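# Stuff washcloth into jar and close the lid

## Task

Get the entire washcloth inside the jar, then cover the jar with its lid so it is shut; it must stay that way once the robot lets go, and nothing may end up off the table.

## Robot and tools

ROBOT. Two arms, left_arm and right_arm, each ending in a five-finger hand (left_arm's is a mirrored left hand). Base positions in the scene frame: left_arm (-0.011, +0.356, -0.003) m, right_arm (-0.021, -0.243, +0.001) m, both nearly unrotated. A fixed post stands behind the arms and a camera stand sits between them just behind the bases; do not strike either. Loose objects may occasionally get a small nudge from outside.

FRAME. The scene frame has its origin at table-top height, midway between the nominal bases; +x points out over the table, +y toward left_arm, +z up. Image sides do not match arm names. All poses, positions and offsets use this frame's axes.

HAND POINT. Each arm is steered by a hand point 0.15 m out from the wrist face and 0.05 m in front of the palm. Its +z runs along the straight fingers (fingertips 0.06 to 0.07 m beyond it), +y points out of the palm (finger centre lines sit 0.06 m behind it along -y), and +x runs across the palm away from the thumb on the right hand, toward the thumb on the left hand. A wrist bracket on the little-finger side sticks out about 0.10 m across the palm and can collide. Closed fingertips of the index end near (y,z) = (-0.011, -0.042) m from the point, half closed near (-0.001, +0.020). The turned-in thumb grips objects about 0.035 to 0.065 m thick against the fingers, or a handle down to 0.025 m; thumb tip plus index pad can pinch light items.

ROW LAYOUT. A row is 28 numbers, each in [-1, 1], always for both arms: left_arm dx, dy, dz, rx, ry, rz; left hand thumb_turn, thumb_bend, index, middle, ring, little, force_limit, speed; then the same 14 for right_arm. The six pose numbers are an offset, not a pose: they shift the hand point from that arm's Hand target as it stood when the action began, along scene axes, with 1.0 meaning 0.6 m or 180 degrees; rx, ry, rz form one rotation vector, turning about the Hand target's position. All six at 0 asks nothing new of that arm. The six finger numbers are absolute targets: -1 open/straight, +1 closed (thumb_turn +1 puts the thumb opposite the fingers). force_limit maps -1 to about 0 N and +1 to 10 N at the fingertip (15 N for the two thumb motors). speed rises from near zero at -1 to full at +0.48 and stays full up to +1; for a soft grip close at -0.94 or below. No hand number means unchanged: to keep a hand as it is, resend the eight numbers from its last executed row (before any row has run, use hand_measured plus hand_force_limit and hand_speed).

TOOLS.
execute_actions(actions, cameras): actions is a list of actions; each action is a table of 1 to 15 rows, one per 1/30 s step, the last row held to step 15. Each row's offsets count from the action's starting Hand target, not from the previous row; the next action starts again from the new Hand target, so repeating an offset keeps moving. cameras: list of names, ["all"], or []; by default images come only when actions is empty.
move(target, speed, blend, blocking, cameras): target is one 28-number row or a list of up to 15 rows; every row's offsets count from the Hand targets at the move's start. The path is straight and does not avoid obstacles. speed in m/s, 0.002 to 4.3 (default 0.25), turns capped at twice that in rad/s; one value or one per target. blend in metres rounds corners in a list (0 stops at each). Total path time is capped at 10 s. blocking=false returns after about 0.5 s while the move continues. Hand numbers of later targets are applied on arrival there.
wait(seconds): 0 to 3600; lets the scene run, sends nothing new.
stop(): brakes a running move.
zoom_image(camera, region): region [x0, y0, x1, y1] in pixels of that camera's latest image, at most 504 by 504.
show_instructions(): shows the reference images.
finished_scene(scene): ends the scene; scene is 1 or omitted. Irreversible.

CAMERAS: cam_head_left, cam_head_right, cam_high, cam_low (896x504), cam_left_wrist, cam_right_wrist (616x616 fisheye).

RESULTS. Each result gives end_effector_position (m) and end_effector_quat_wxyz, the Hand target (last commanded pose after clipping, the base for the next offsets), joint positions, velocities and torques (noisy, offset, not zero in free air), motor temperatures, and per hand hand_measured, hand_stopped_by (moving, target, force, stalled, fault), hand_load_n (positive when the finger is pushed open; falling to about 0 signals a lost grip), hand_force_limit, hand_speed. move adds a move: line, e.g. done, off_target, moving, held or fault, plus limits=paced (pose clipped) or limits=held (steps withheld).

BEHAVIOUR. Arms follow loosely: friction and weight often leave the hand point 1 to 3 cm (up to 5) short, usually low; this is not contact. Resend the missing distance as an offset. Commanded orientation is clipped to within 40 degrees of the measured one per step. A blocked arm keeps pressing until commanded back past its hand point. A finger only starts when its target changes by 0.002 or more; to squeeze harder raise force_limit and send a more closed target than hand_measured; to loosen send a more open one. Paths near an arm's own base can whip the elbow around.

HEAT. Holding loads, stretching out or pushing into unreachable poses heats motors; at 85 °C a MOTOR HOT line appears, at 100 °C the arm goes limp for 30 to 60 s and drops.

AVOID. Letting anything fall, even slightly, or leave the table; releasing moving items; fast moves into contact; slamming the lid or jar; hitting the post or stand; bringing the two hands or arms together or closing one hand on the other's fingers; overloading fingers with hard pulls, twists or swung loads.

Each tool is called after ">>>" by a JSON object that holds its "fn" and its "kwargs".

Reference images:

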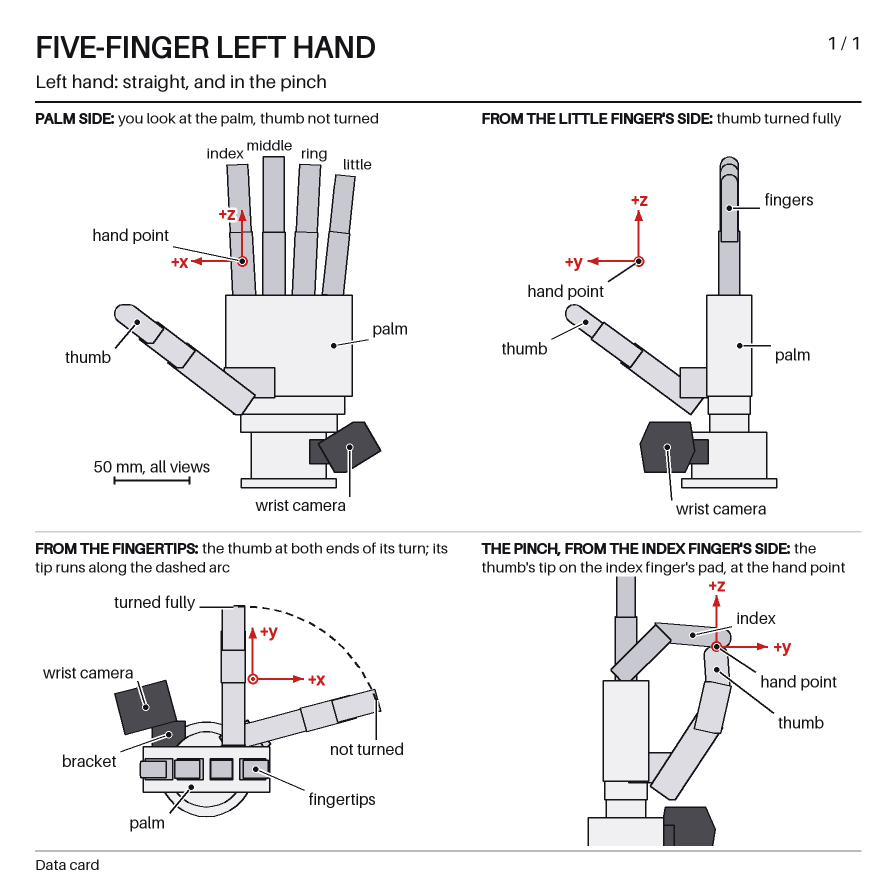

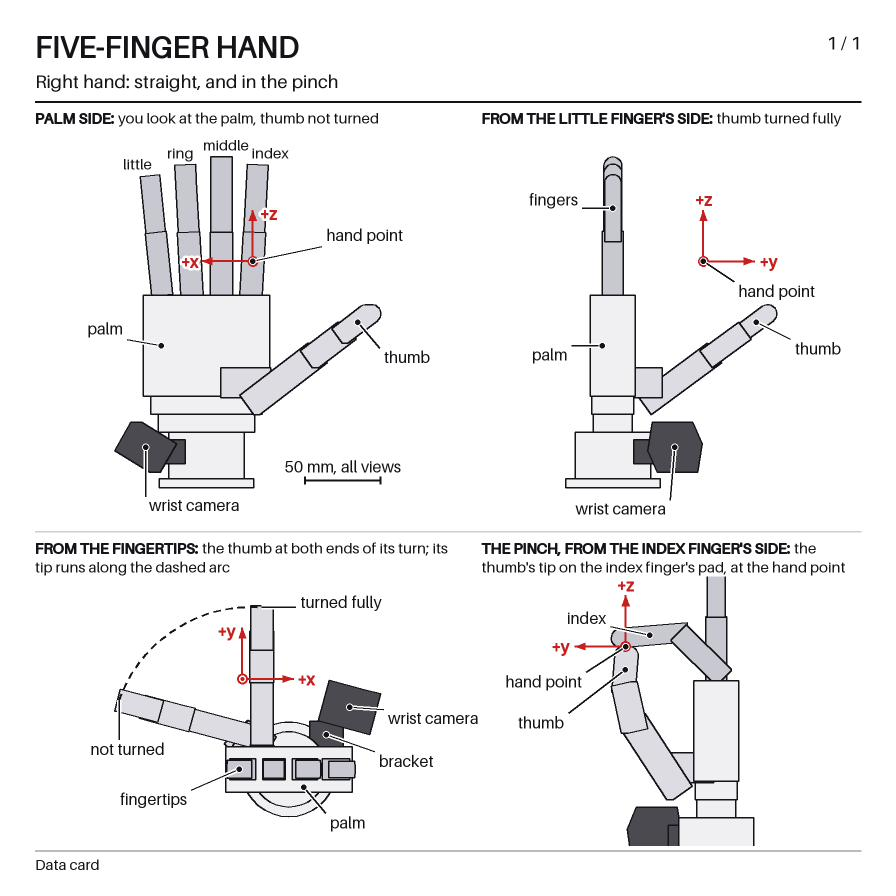

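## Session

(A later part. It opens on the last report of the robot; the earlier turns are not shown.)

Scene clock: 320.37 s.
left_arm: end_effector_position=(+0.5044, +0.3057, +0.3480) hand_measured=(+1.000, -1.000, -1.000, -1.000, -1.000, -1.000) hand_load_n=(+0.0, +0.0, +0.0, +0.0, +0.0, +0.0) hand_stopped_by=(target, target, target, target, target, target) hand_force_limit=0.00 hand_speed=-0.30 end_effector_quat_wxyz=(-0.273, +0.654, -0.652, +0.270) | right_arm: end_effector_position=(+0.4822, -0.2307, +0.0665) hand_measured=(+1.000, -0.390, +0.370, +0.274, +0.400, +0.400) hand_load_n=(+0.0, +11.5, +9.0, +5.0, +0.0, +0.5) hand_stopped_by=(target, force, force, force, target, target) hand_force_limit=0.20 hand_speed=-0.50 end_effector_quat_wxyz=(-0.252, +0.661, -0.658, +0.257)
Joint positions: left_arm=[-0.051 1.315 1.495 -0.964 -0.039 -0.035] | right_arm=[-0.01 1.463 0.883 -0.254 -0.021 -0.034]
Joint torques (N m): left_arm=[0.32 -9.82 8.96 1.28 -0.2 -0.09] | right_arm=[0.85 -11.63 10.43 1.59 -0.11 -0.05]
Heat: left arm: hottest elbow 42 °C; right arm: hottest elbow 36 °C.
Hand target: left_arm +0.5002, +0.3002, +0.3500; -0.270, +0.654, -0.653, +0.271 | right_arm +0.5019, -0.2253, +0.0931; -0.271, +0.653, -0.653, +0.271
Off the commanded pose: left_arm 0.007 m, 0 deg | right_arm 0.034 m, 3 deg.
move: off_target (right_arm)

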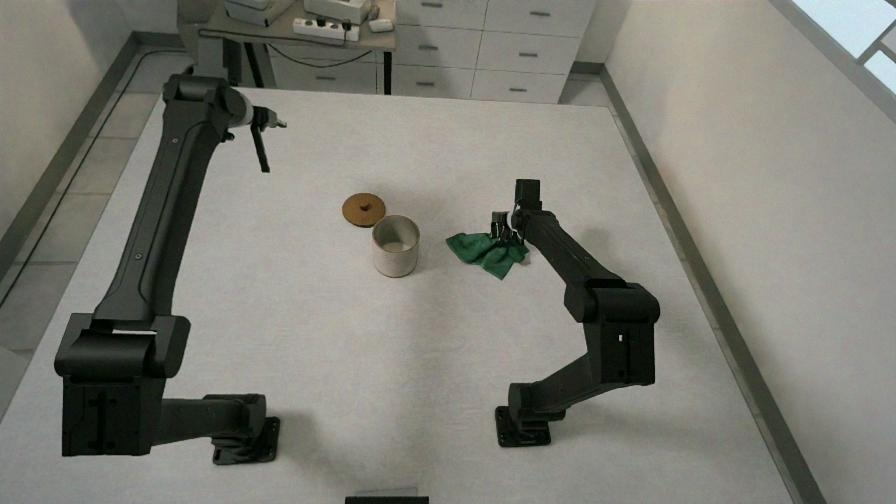

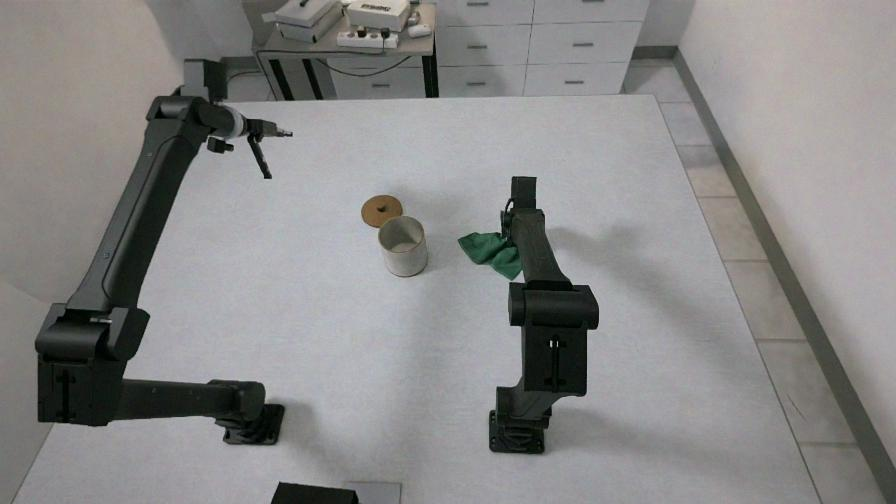

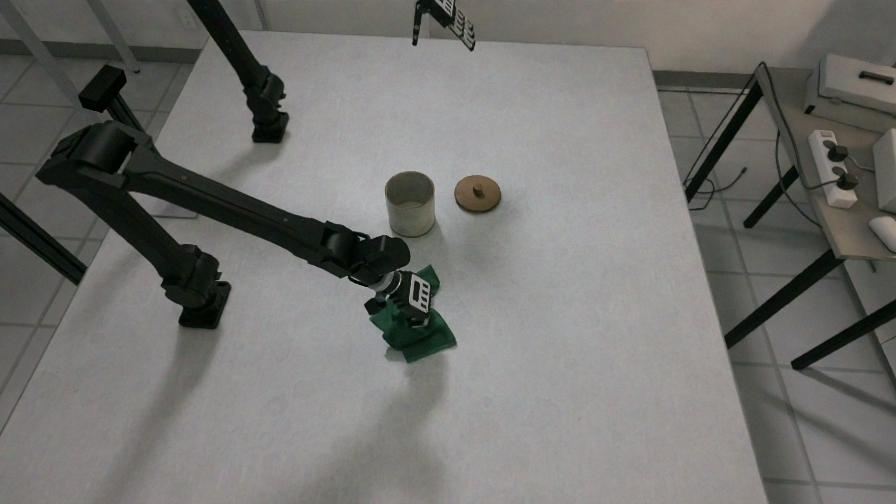

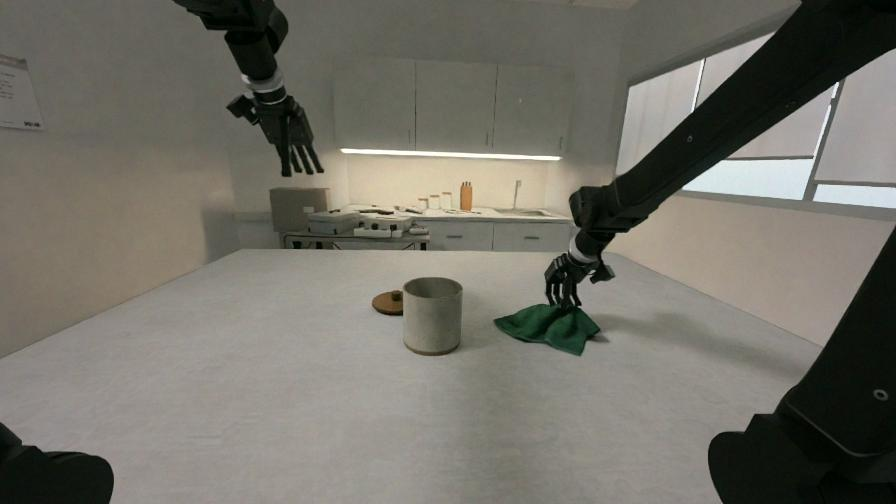

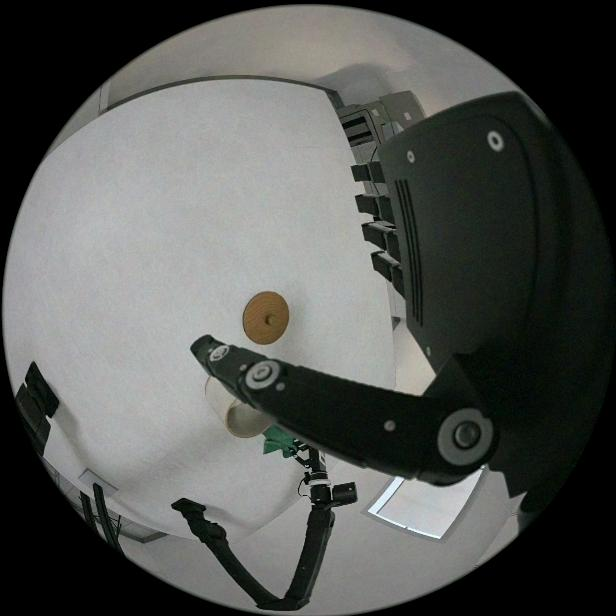

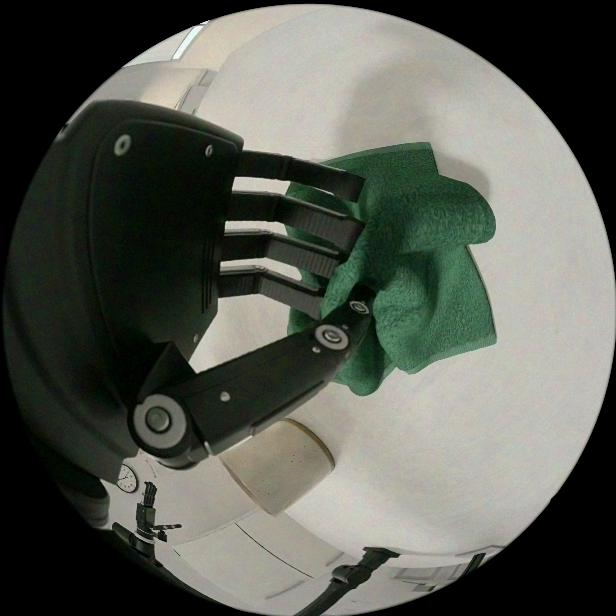

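>>> {"fn": "move", "kwargs": {"target": [[0,0,0,0,0,0,1,-1,-1,-1,-1,-1,0,-0.3, 0,0,0.50,0,0,0,1,0.0,0.4,0.4,0.4,0.4,0.2,-0.5]], "cameras": ["all"], "speed": 0.15}}

>>> {"fn": "zoom_image", "kwargs": {"camera": "cam_low", "region": [440, 60, 700, 370]}}

Scene clock: 329.03 s.
left_arm: end_effector_position=(+0.5044, +0.3057, +0.3480) hand_measured=(+1.000, -1.000, -1.000, -1.000, -1.000, -1.000) hand_load_n=(+0.0, +0.0, +0.0, +0.0, +0.0, +0.0) hand_stopped_by=(target, target, target, target, target, target) hand_force_limit=0.00 hand_speed=-0.30 end_effector_quat_wxyz=(-0.273, +0.654, -0.652, +0.270) | right_arm: end_effector_position=(+0.4935, -0.2311, +0.3709) hand_measured=(+1.000, -0.390, +0.370, +0.274, +0.400, +0.400) hand_load_n=(+0.0, +11.5, +9.0, +5.5, +0.0, +0.0) hand_stopped_by=(target, force, force, force, target, target) hand_force_limit=0.20 hand_speed=-0.50 end_effector_quat_wxyz=(-0.257, +0.659, -0.657, +0.262)
Joint positions: left_arm=[-0.051 1.315 1.495 -0.964 -0.039 -0.035] | right_arm=[-0.01 1.351 1.596 -1.064 -0.021 -0.034]
Joint torques (N m): left_arm=[-1.03 -9.93 8.8 1.43 -0.18 -0.09] | right_arm=[0.79 -9.64 12.01 1.68 -0.09 -0.06]
Heat: left arm: hottest elbow 42 °C; right arm: hottest elbow 37 °C.
Hand target: left_arm +0.5002, +0.3002, +0.3500; -0.270, +0.654, -0.653, +0.271 | right_arm +0.5018, -0.2253, +0.3931; -0.271, +0.653, -0.653, +0.271
Off the commanded pose: left_arm 0.007 m, 0 deg | right_arm 0.024 m, 2 deg.
move: off_target (right_arm)

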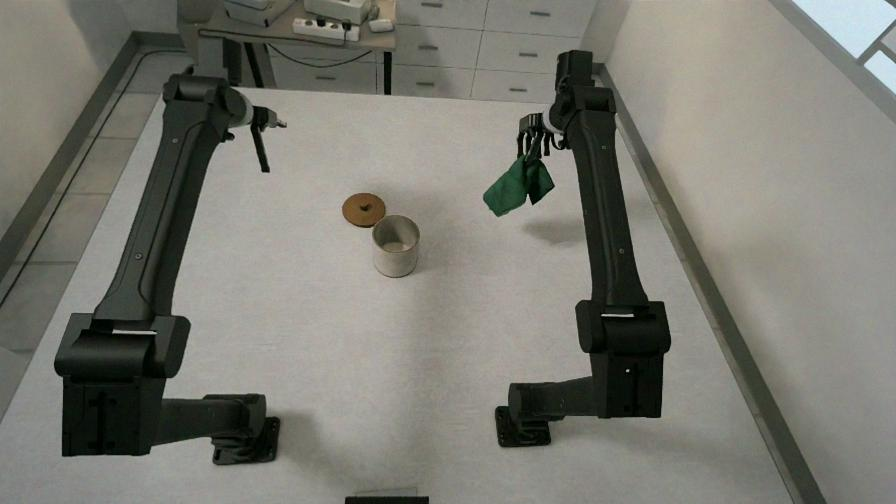

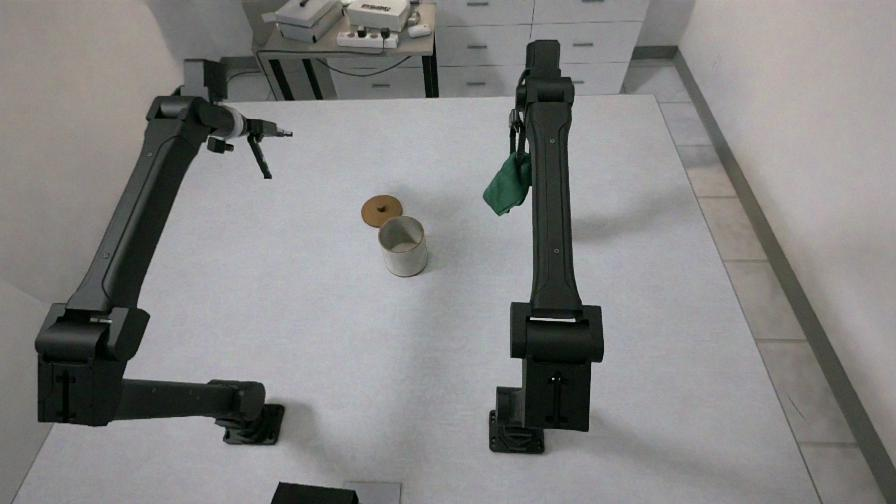

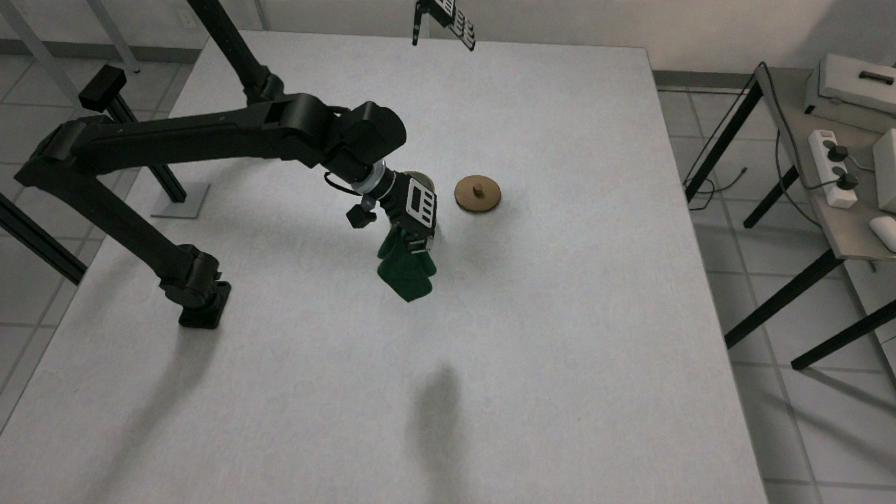

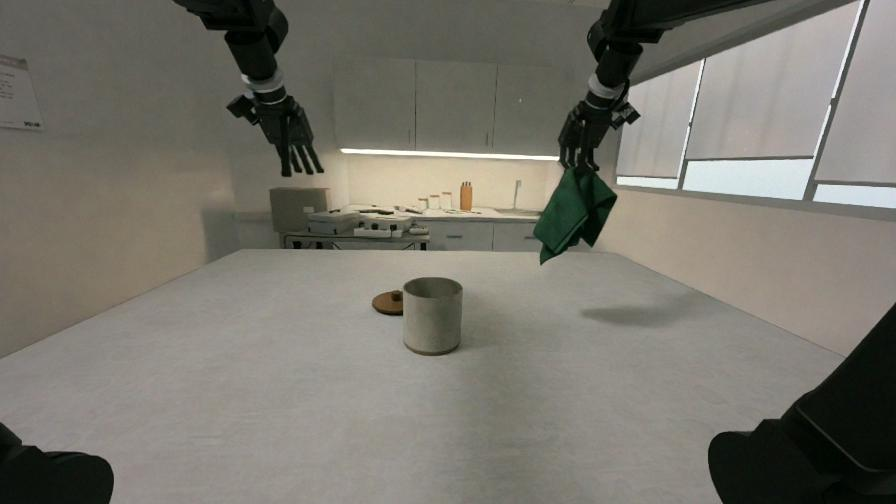

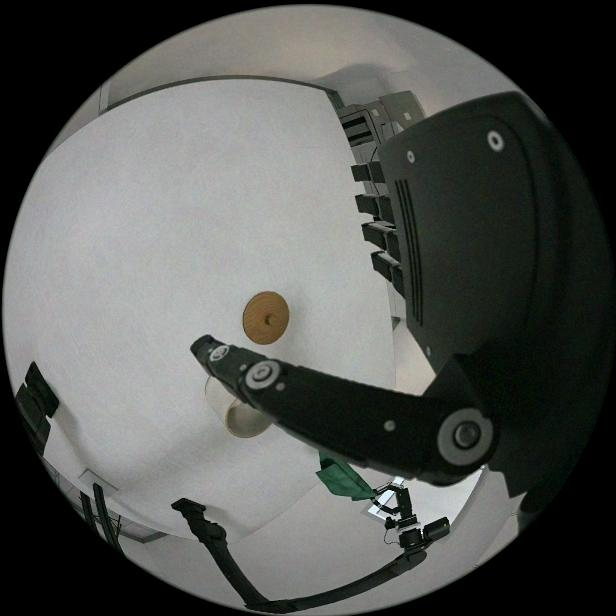

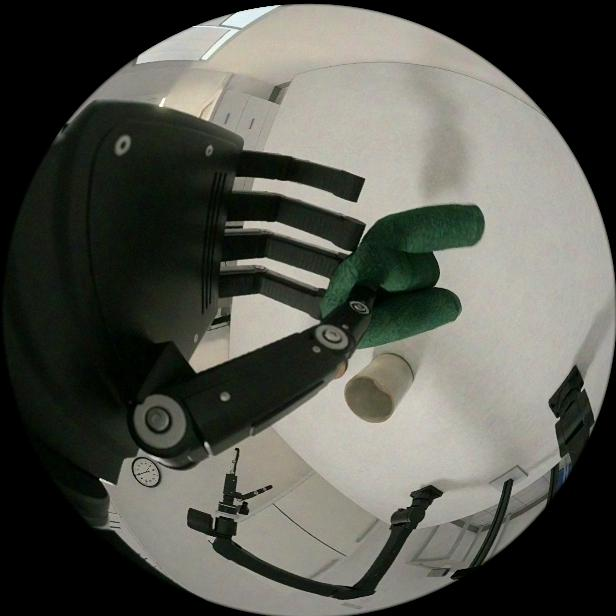

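Scaled by 1.626 from the camera's image (finer frame: 1280x720).

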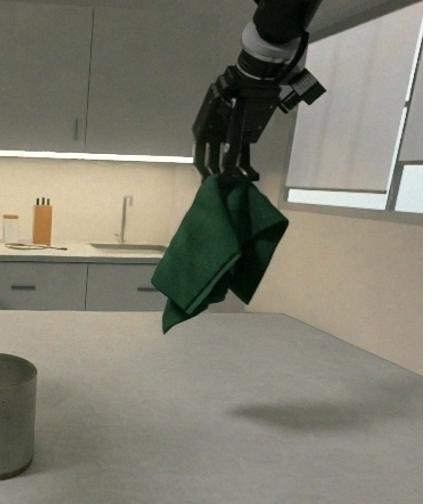

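>>> {"fn": "move", "kwargs": {"target": [[0,0.133,0,0,0,0,1,-1,-1,-1,-1,-1,0,-0.3, -0.058,0.46,0.05,0,0,0,1,0.0,0.4,0.4,0.4,0.4,0.2,-0.5]], "cameras": ["all"], "speed": 0.12}}

>>> {"fn": "zoom_image", "kwargs": {"camera": "cam_low", "region": [350, 60, 610, 370]}}

>>> {"fn": "zoom_image", "kwargs": {"camera": "cam_head_left", "region": [300, 60, 550, 300]}}

Scene clock: 349.67 s.
left_arm: end_effector_position=(+0.5017, +0.3752, +0.3481) hand_measured=(+1.000, -1.000, -1.000, -1.000, -1.000, -1.000) hand_load_n=(+0.0, +0.0, +0.0, +0.0, +0.0, +0.0) hand_stopped_by=(target, target, target, target, target, target) hand_force_limit=0.00 hand_speed=-0.30 end_effector_quat_wxyz=(-0.270, +0.654, -0.652, +0.273) | right_arm: end_effector_position=(+0.4609, +0.0437, +0.4045) hand_measured=(+1.000, -0.390, +0.370, +0.274, +0.400, +0.400) hand_load_n=(+0.0, +11.5, +8.5, +5.0, +0.0, +0.0) hand_stopped_by=(target, force, force, force, target, target) hand_force_limit=0.20 hand_speed=-0.50 end_effector_quat_wxyz=(-0.255, +0.663, -0.650, +0.270)
Joint positions: left_arm=[0.119 1.315 1.495 -0.967 0.09 0.082] | right_arm=[0.615 1.51 1.864 -1.259 0.402 0.426]
Joint torques (N m): left_arm=[1.08 -9.99 9.57 1.32 0.14 0.11] | right_arm=[0.32 -11.22 11.66 1.57 0.31 -0.05]
Heat: left arm: hottest elbow 42 °C; right arm: hottest elbow 39 °C.
Hand target: left_arm +0.5002, +0.3800, +0.3500; -0.270, +0.654, -0.653, +0.271 | right_arm +0.4671, +0.0508, +0.4230; -0.271, +0.653, -0.653, +0.271
Off the commanded pose: left_arm 0.005 m, 0 deg | right_arm 0.021 m, 2 deg.
move: off_target (right_arm)

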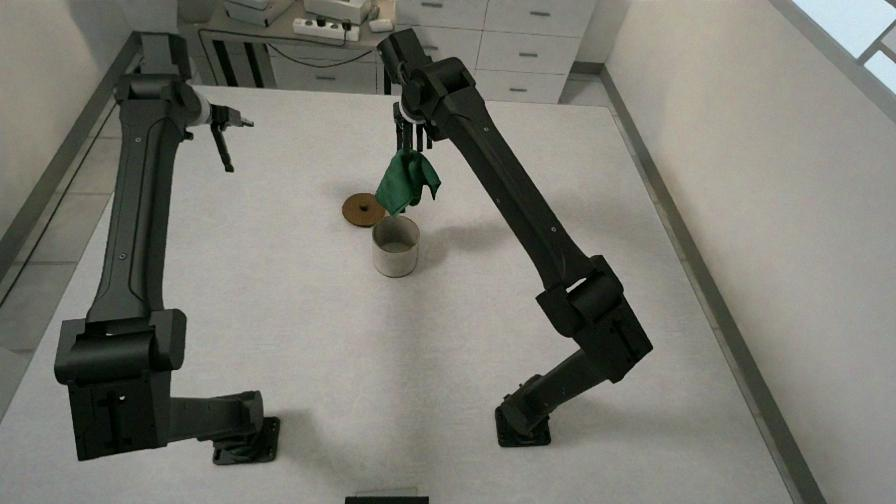

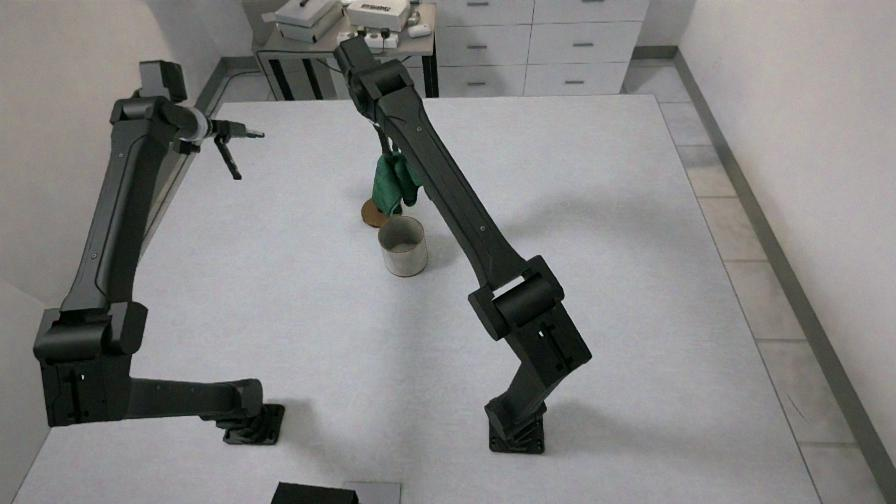

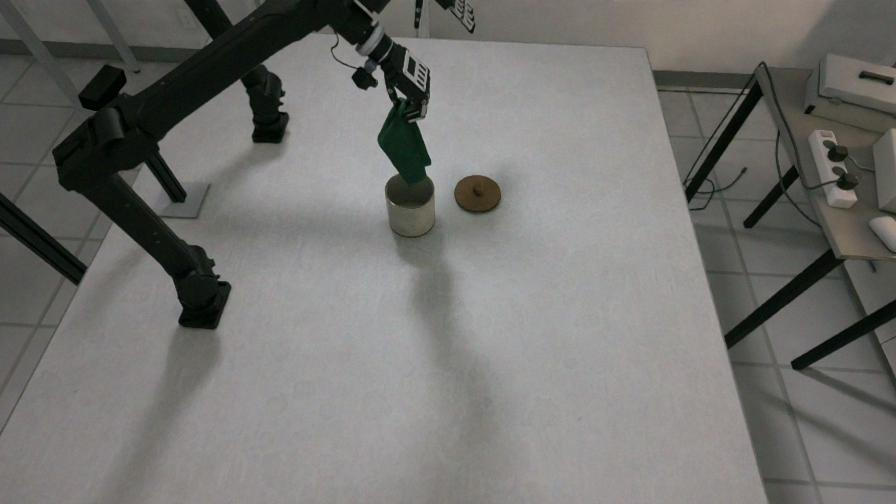

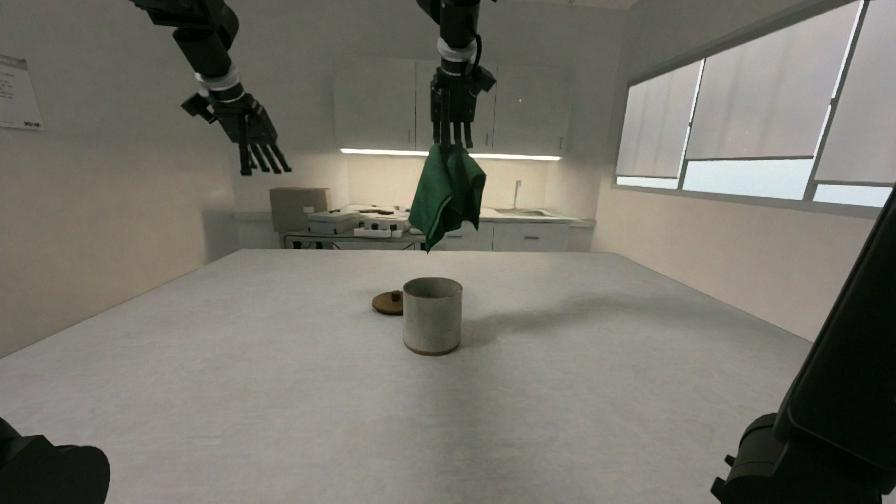

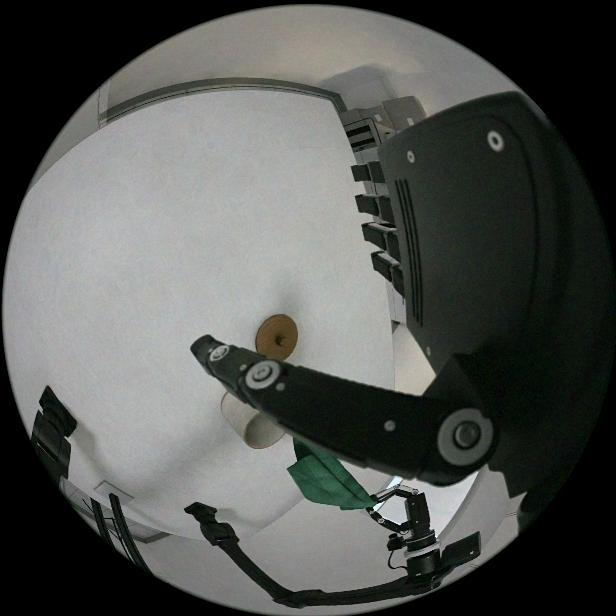

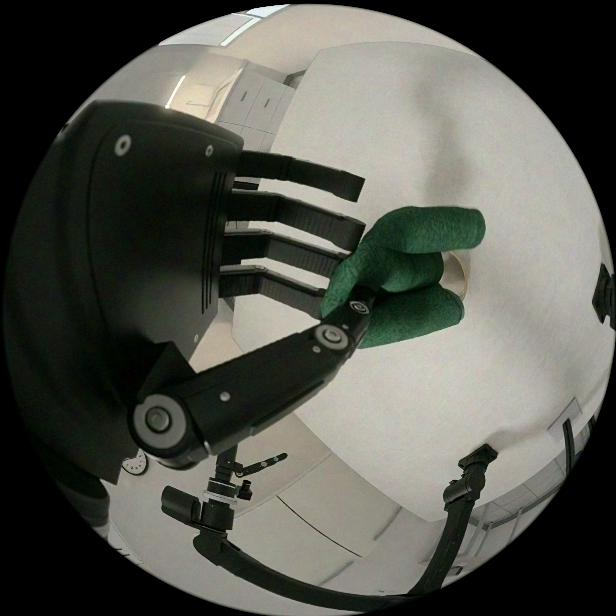

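Scaled by 1.626 from the camera's image (finer frame: 1280x720).

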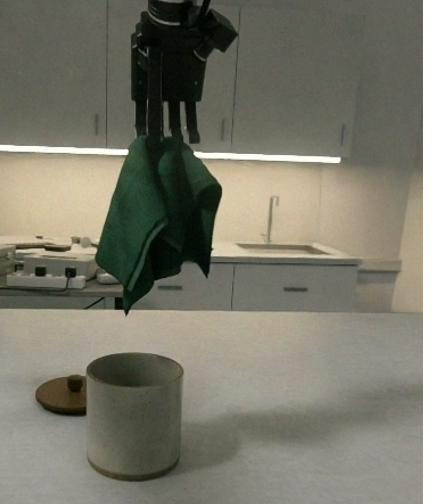

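Scaled by 2.016 from the camera's image (finer frame: 1280x720).

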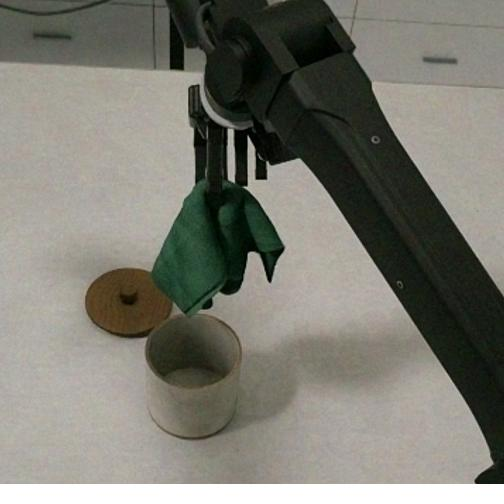

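>>> {"fn": "move", "kwargs": {"target": [[0,0,0,0,0,0,1,-1,-1,-1,-1,-1,0,-0.3, -0.012,0.045,0,0,0,0,1,0.0,0.4,0.4,0.4,0.4,0.2,-0.5],[0,0,0,0,0,0,1,-1,-1,-1,-1,-1,0,-0.3, -0.012,0.045,-0.12,0,0,0,1,0.0,0.4,0.4,0.4,0.4,0.2,-0.5]], "cameras": ["all"], "speed": 0.1}}

>>> {"fn": "zoom_image", "kwargs": {"camera": "cam_low", "region": [350, 60, 610, 370]}}

>>> {"fn": "zoom_image", "kwargs": {"camera": "cam_head_left", "region": [300, 60, 550, 300]}}

>>> {"fn": "zoom_image", "kwargs": {"camera": "cam_high", "region": [330, 60, 530, 260]}}

Scene clock: 377.33 s.
left_arm: end_effector_position=(+0.5017, +0.3752, +0.3481) hand_measured=(+1.000, -1.000, -1.000, -1.000, -1.000, -1.000) hand_load_n=(+0.0, +0.0, +0.0, +0.0, +0.0, +0.0) hand_stopped_by=(target, target, target, target, target, target) hand_force_limit=0.00 hand_speed=-0.30 end_effector_quat_wxyz=(-0.270, +0.654, -0.652, +0.273) | right_arm: end_effector_position=(+0.4608, +0.0762, +0.3408) hand_measured=(+1.000, -0.390, +0.370, +0.274, +0.400, +0.400) hand_load_n=(+0.0, +11.5, +9.0, +5.0, +0.0, +0.5) hand_stopped_by=(target, force, force, force, target, target) hand_force_limit=0.20 hand_speed=-0.50 end_effector_quat_wxyz=(-0.255, +0.663, -0.650, +0.270)
Joint positions: left_arm=[0.119 1.315 1.495 -0.967 0.09 0.082] | right_arm=[0.671 1.518 1.702 -1.111 0.438 0.475]
Joint torques (N m): left_arm=[1.14 -9.82 9.63 1.28 0.14 0.11] | right_arm=[0.26 -14.33 7.46 2.55 0.3 -0.05]
Heat: left arm: hottest elbow 42 °C; right arm: hottest elbow 42 °C.
Hand target: left_arm +0.5002, +0.3799, +0.3500; -0.270, +0.654, -0.653, +0.271 | right_arm +0.4598, +0.0777, +0.3509; -0.271, +0.653, -0.653, +0.271
Off the commanded pose: left_arm 0.005 m, 0 deg | right_arm 0.010 m, 2 deg.
move: done

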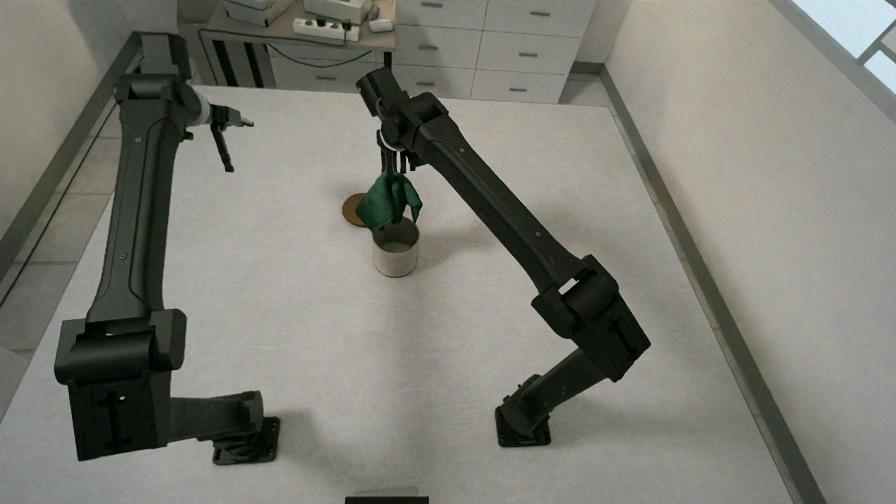

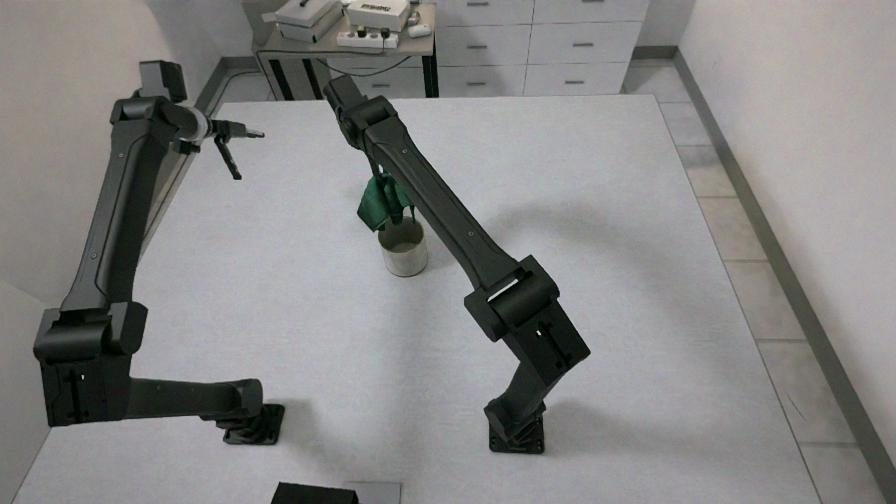

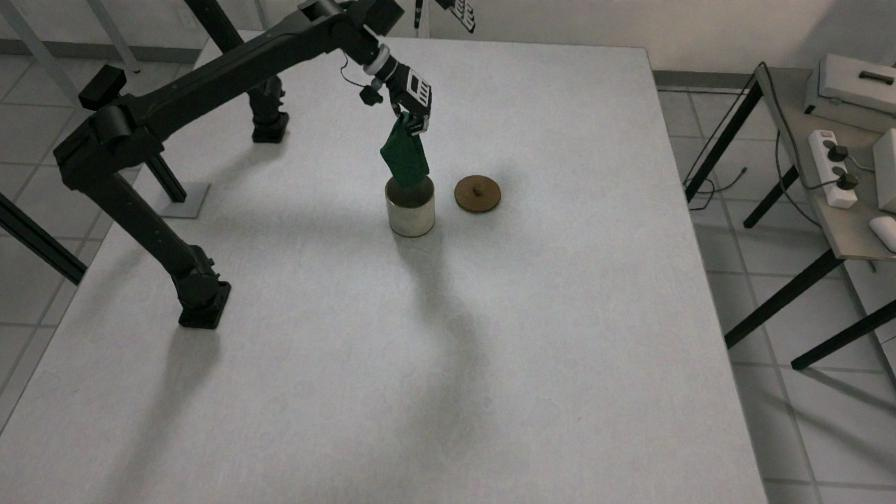

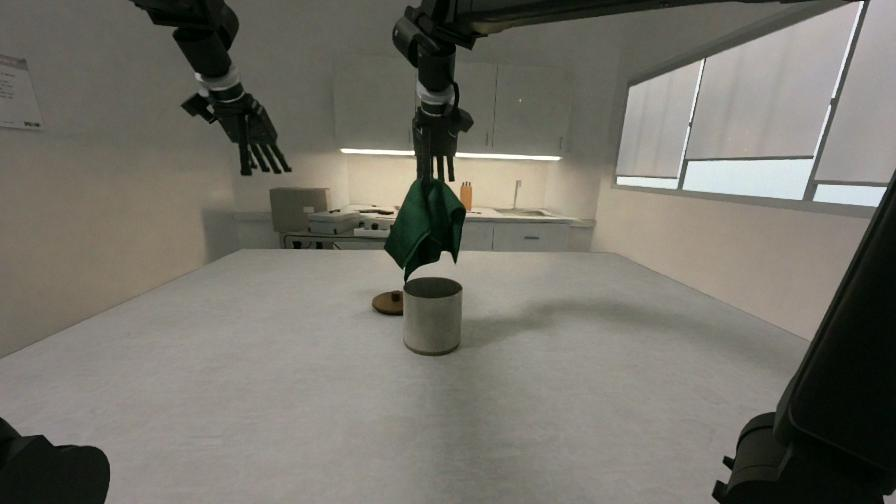

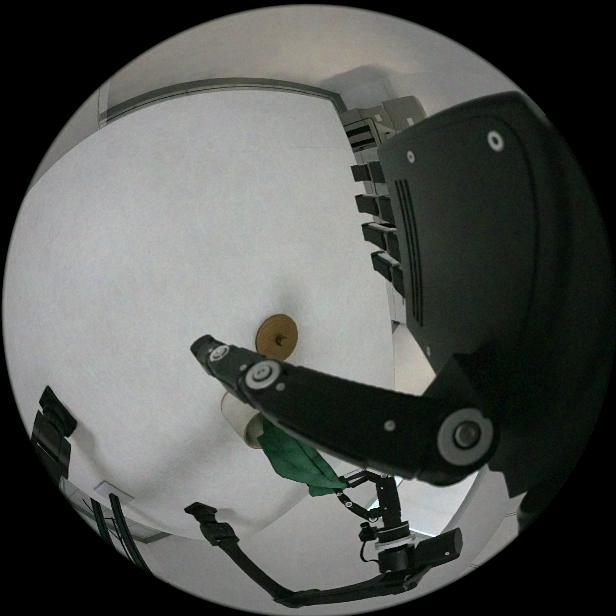

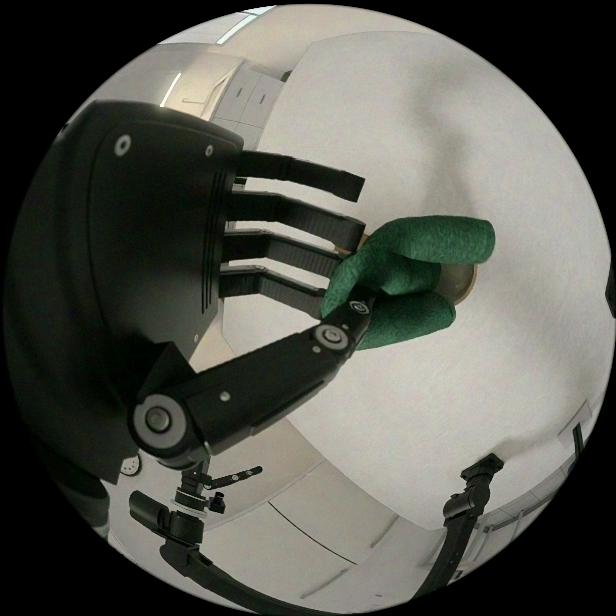

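Scaled by 1.626 from the camera's image (finer frame: 1280x720).

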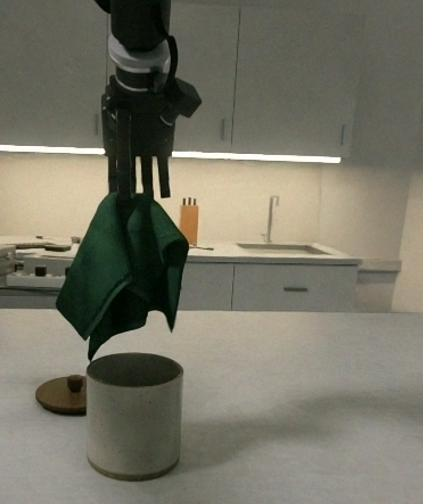

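Scaled by 2.016 from the camera's image (finer frame: 1280x720).

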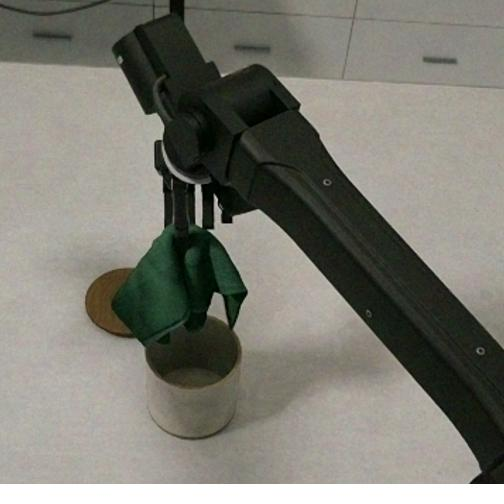

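Scaled by 2.520 from the camera's image (finer frame: 1280x720).

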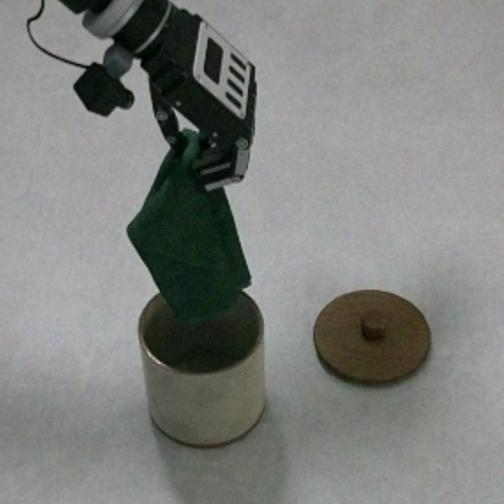

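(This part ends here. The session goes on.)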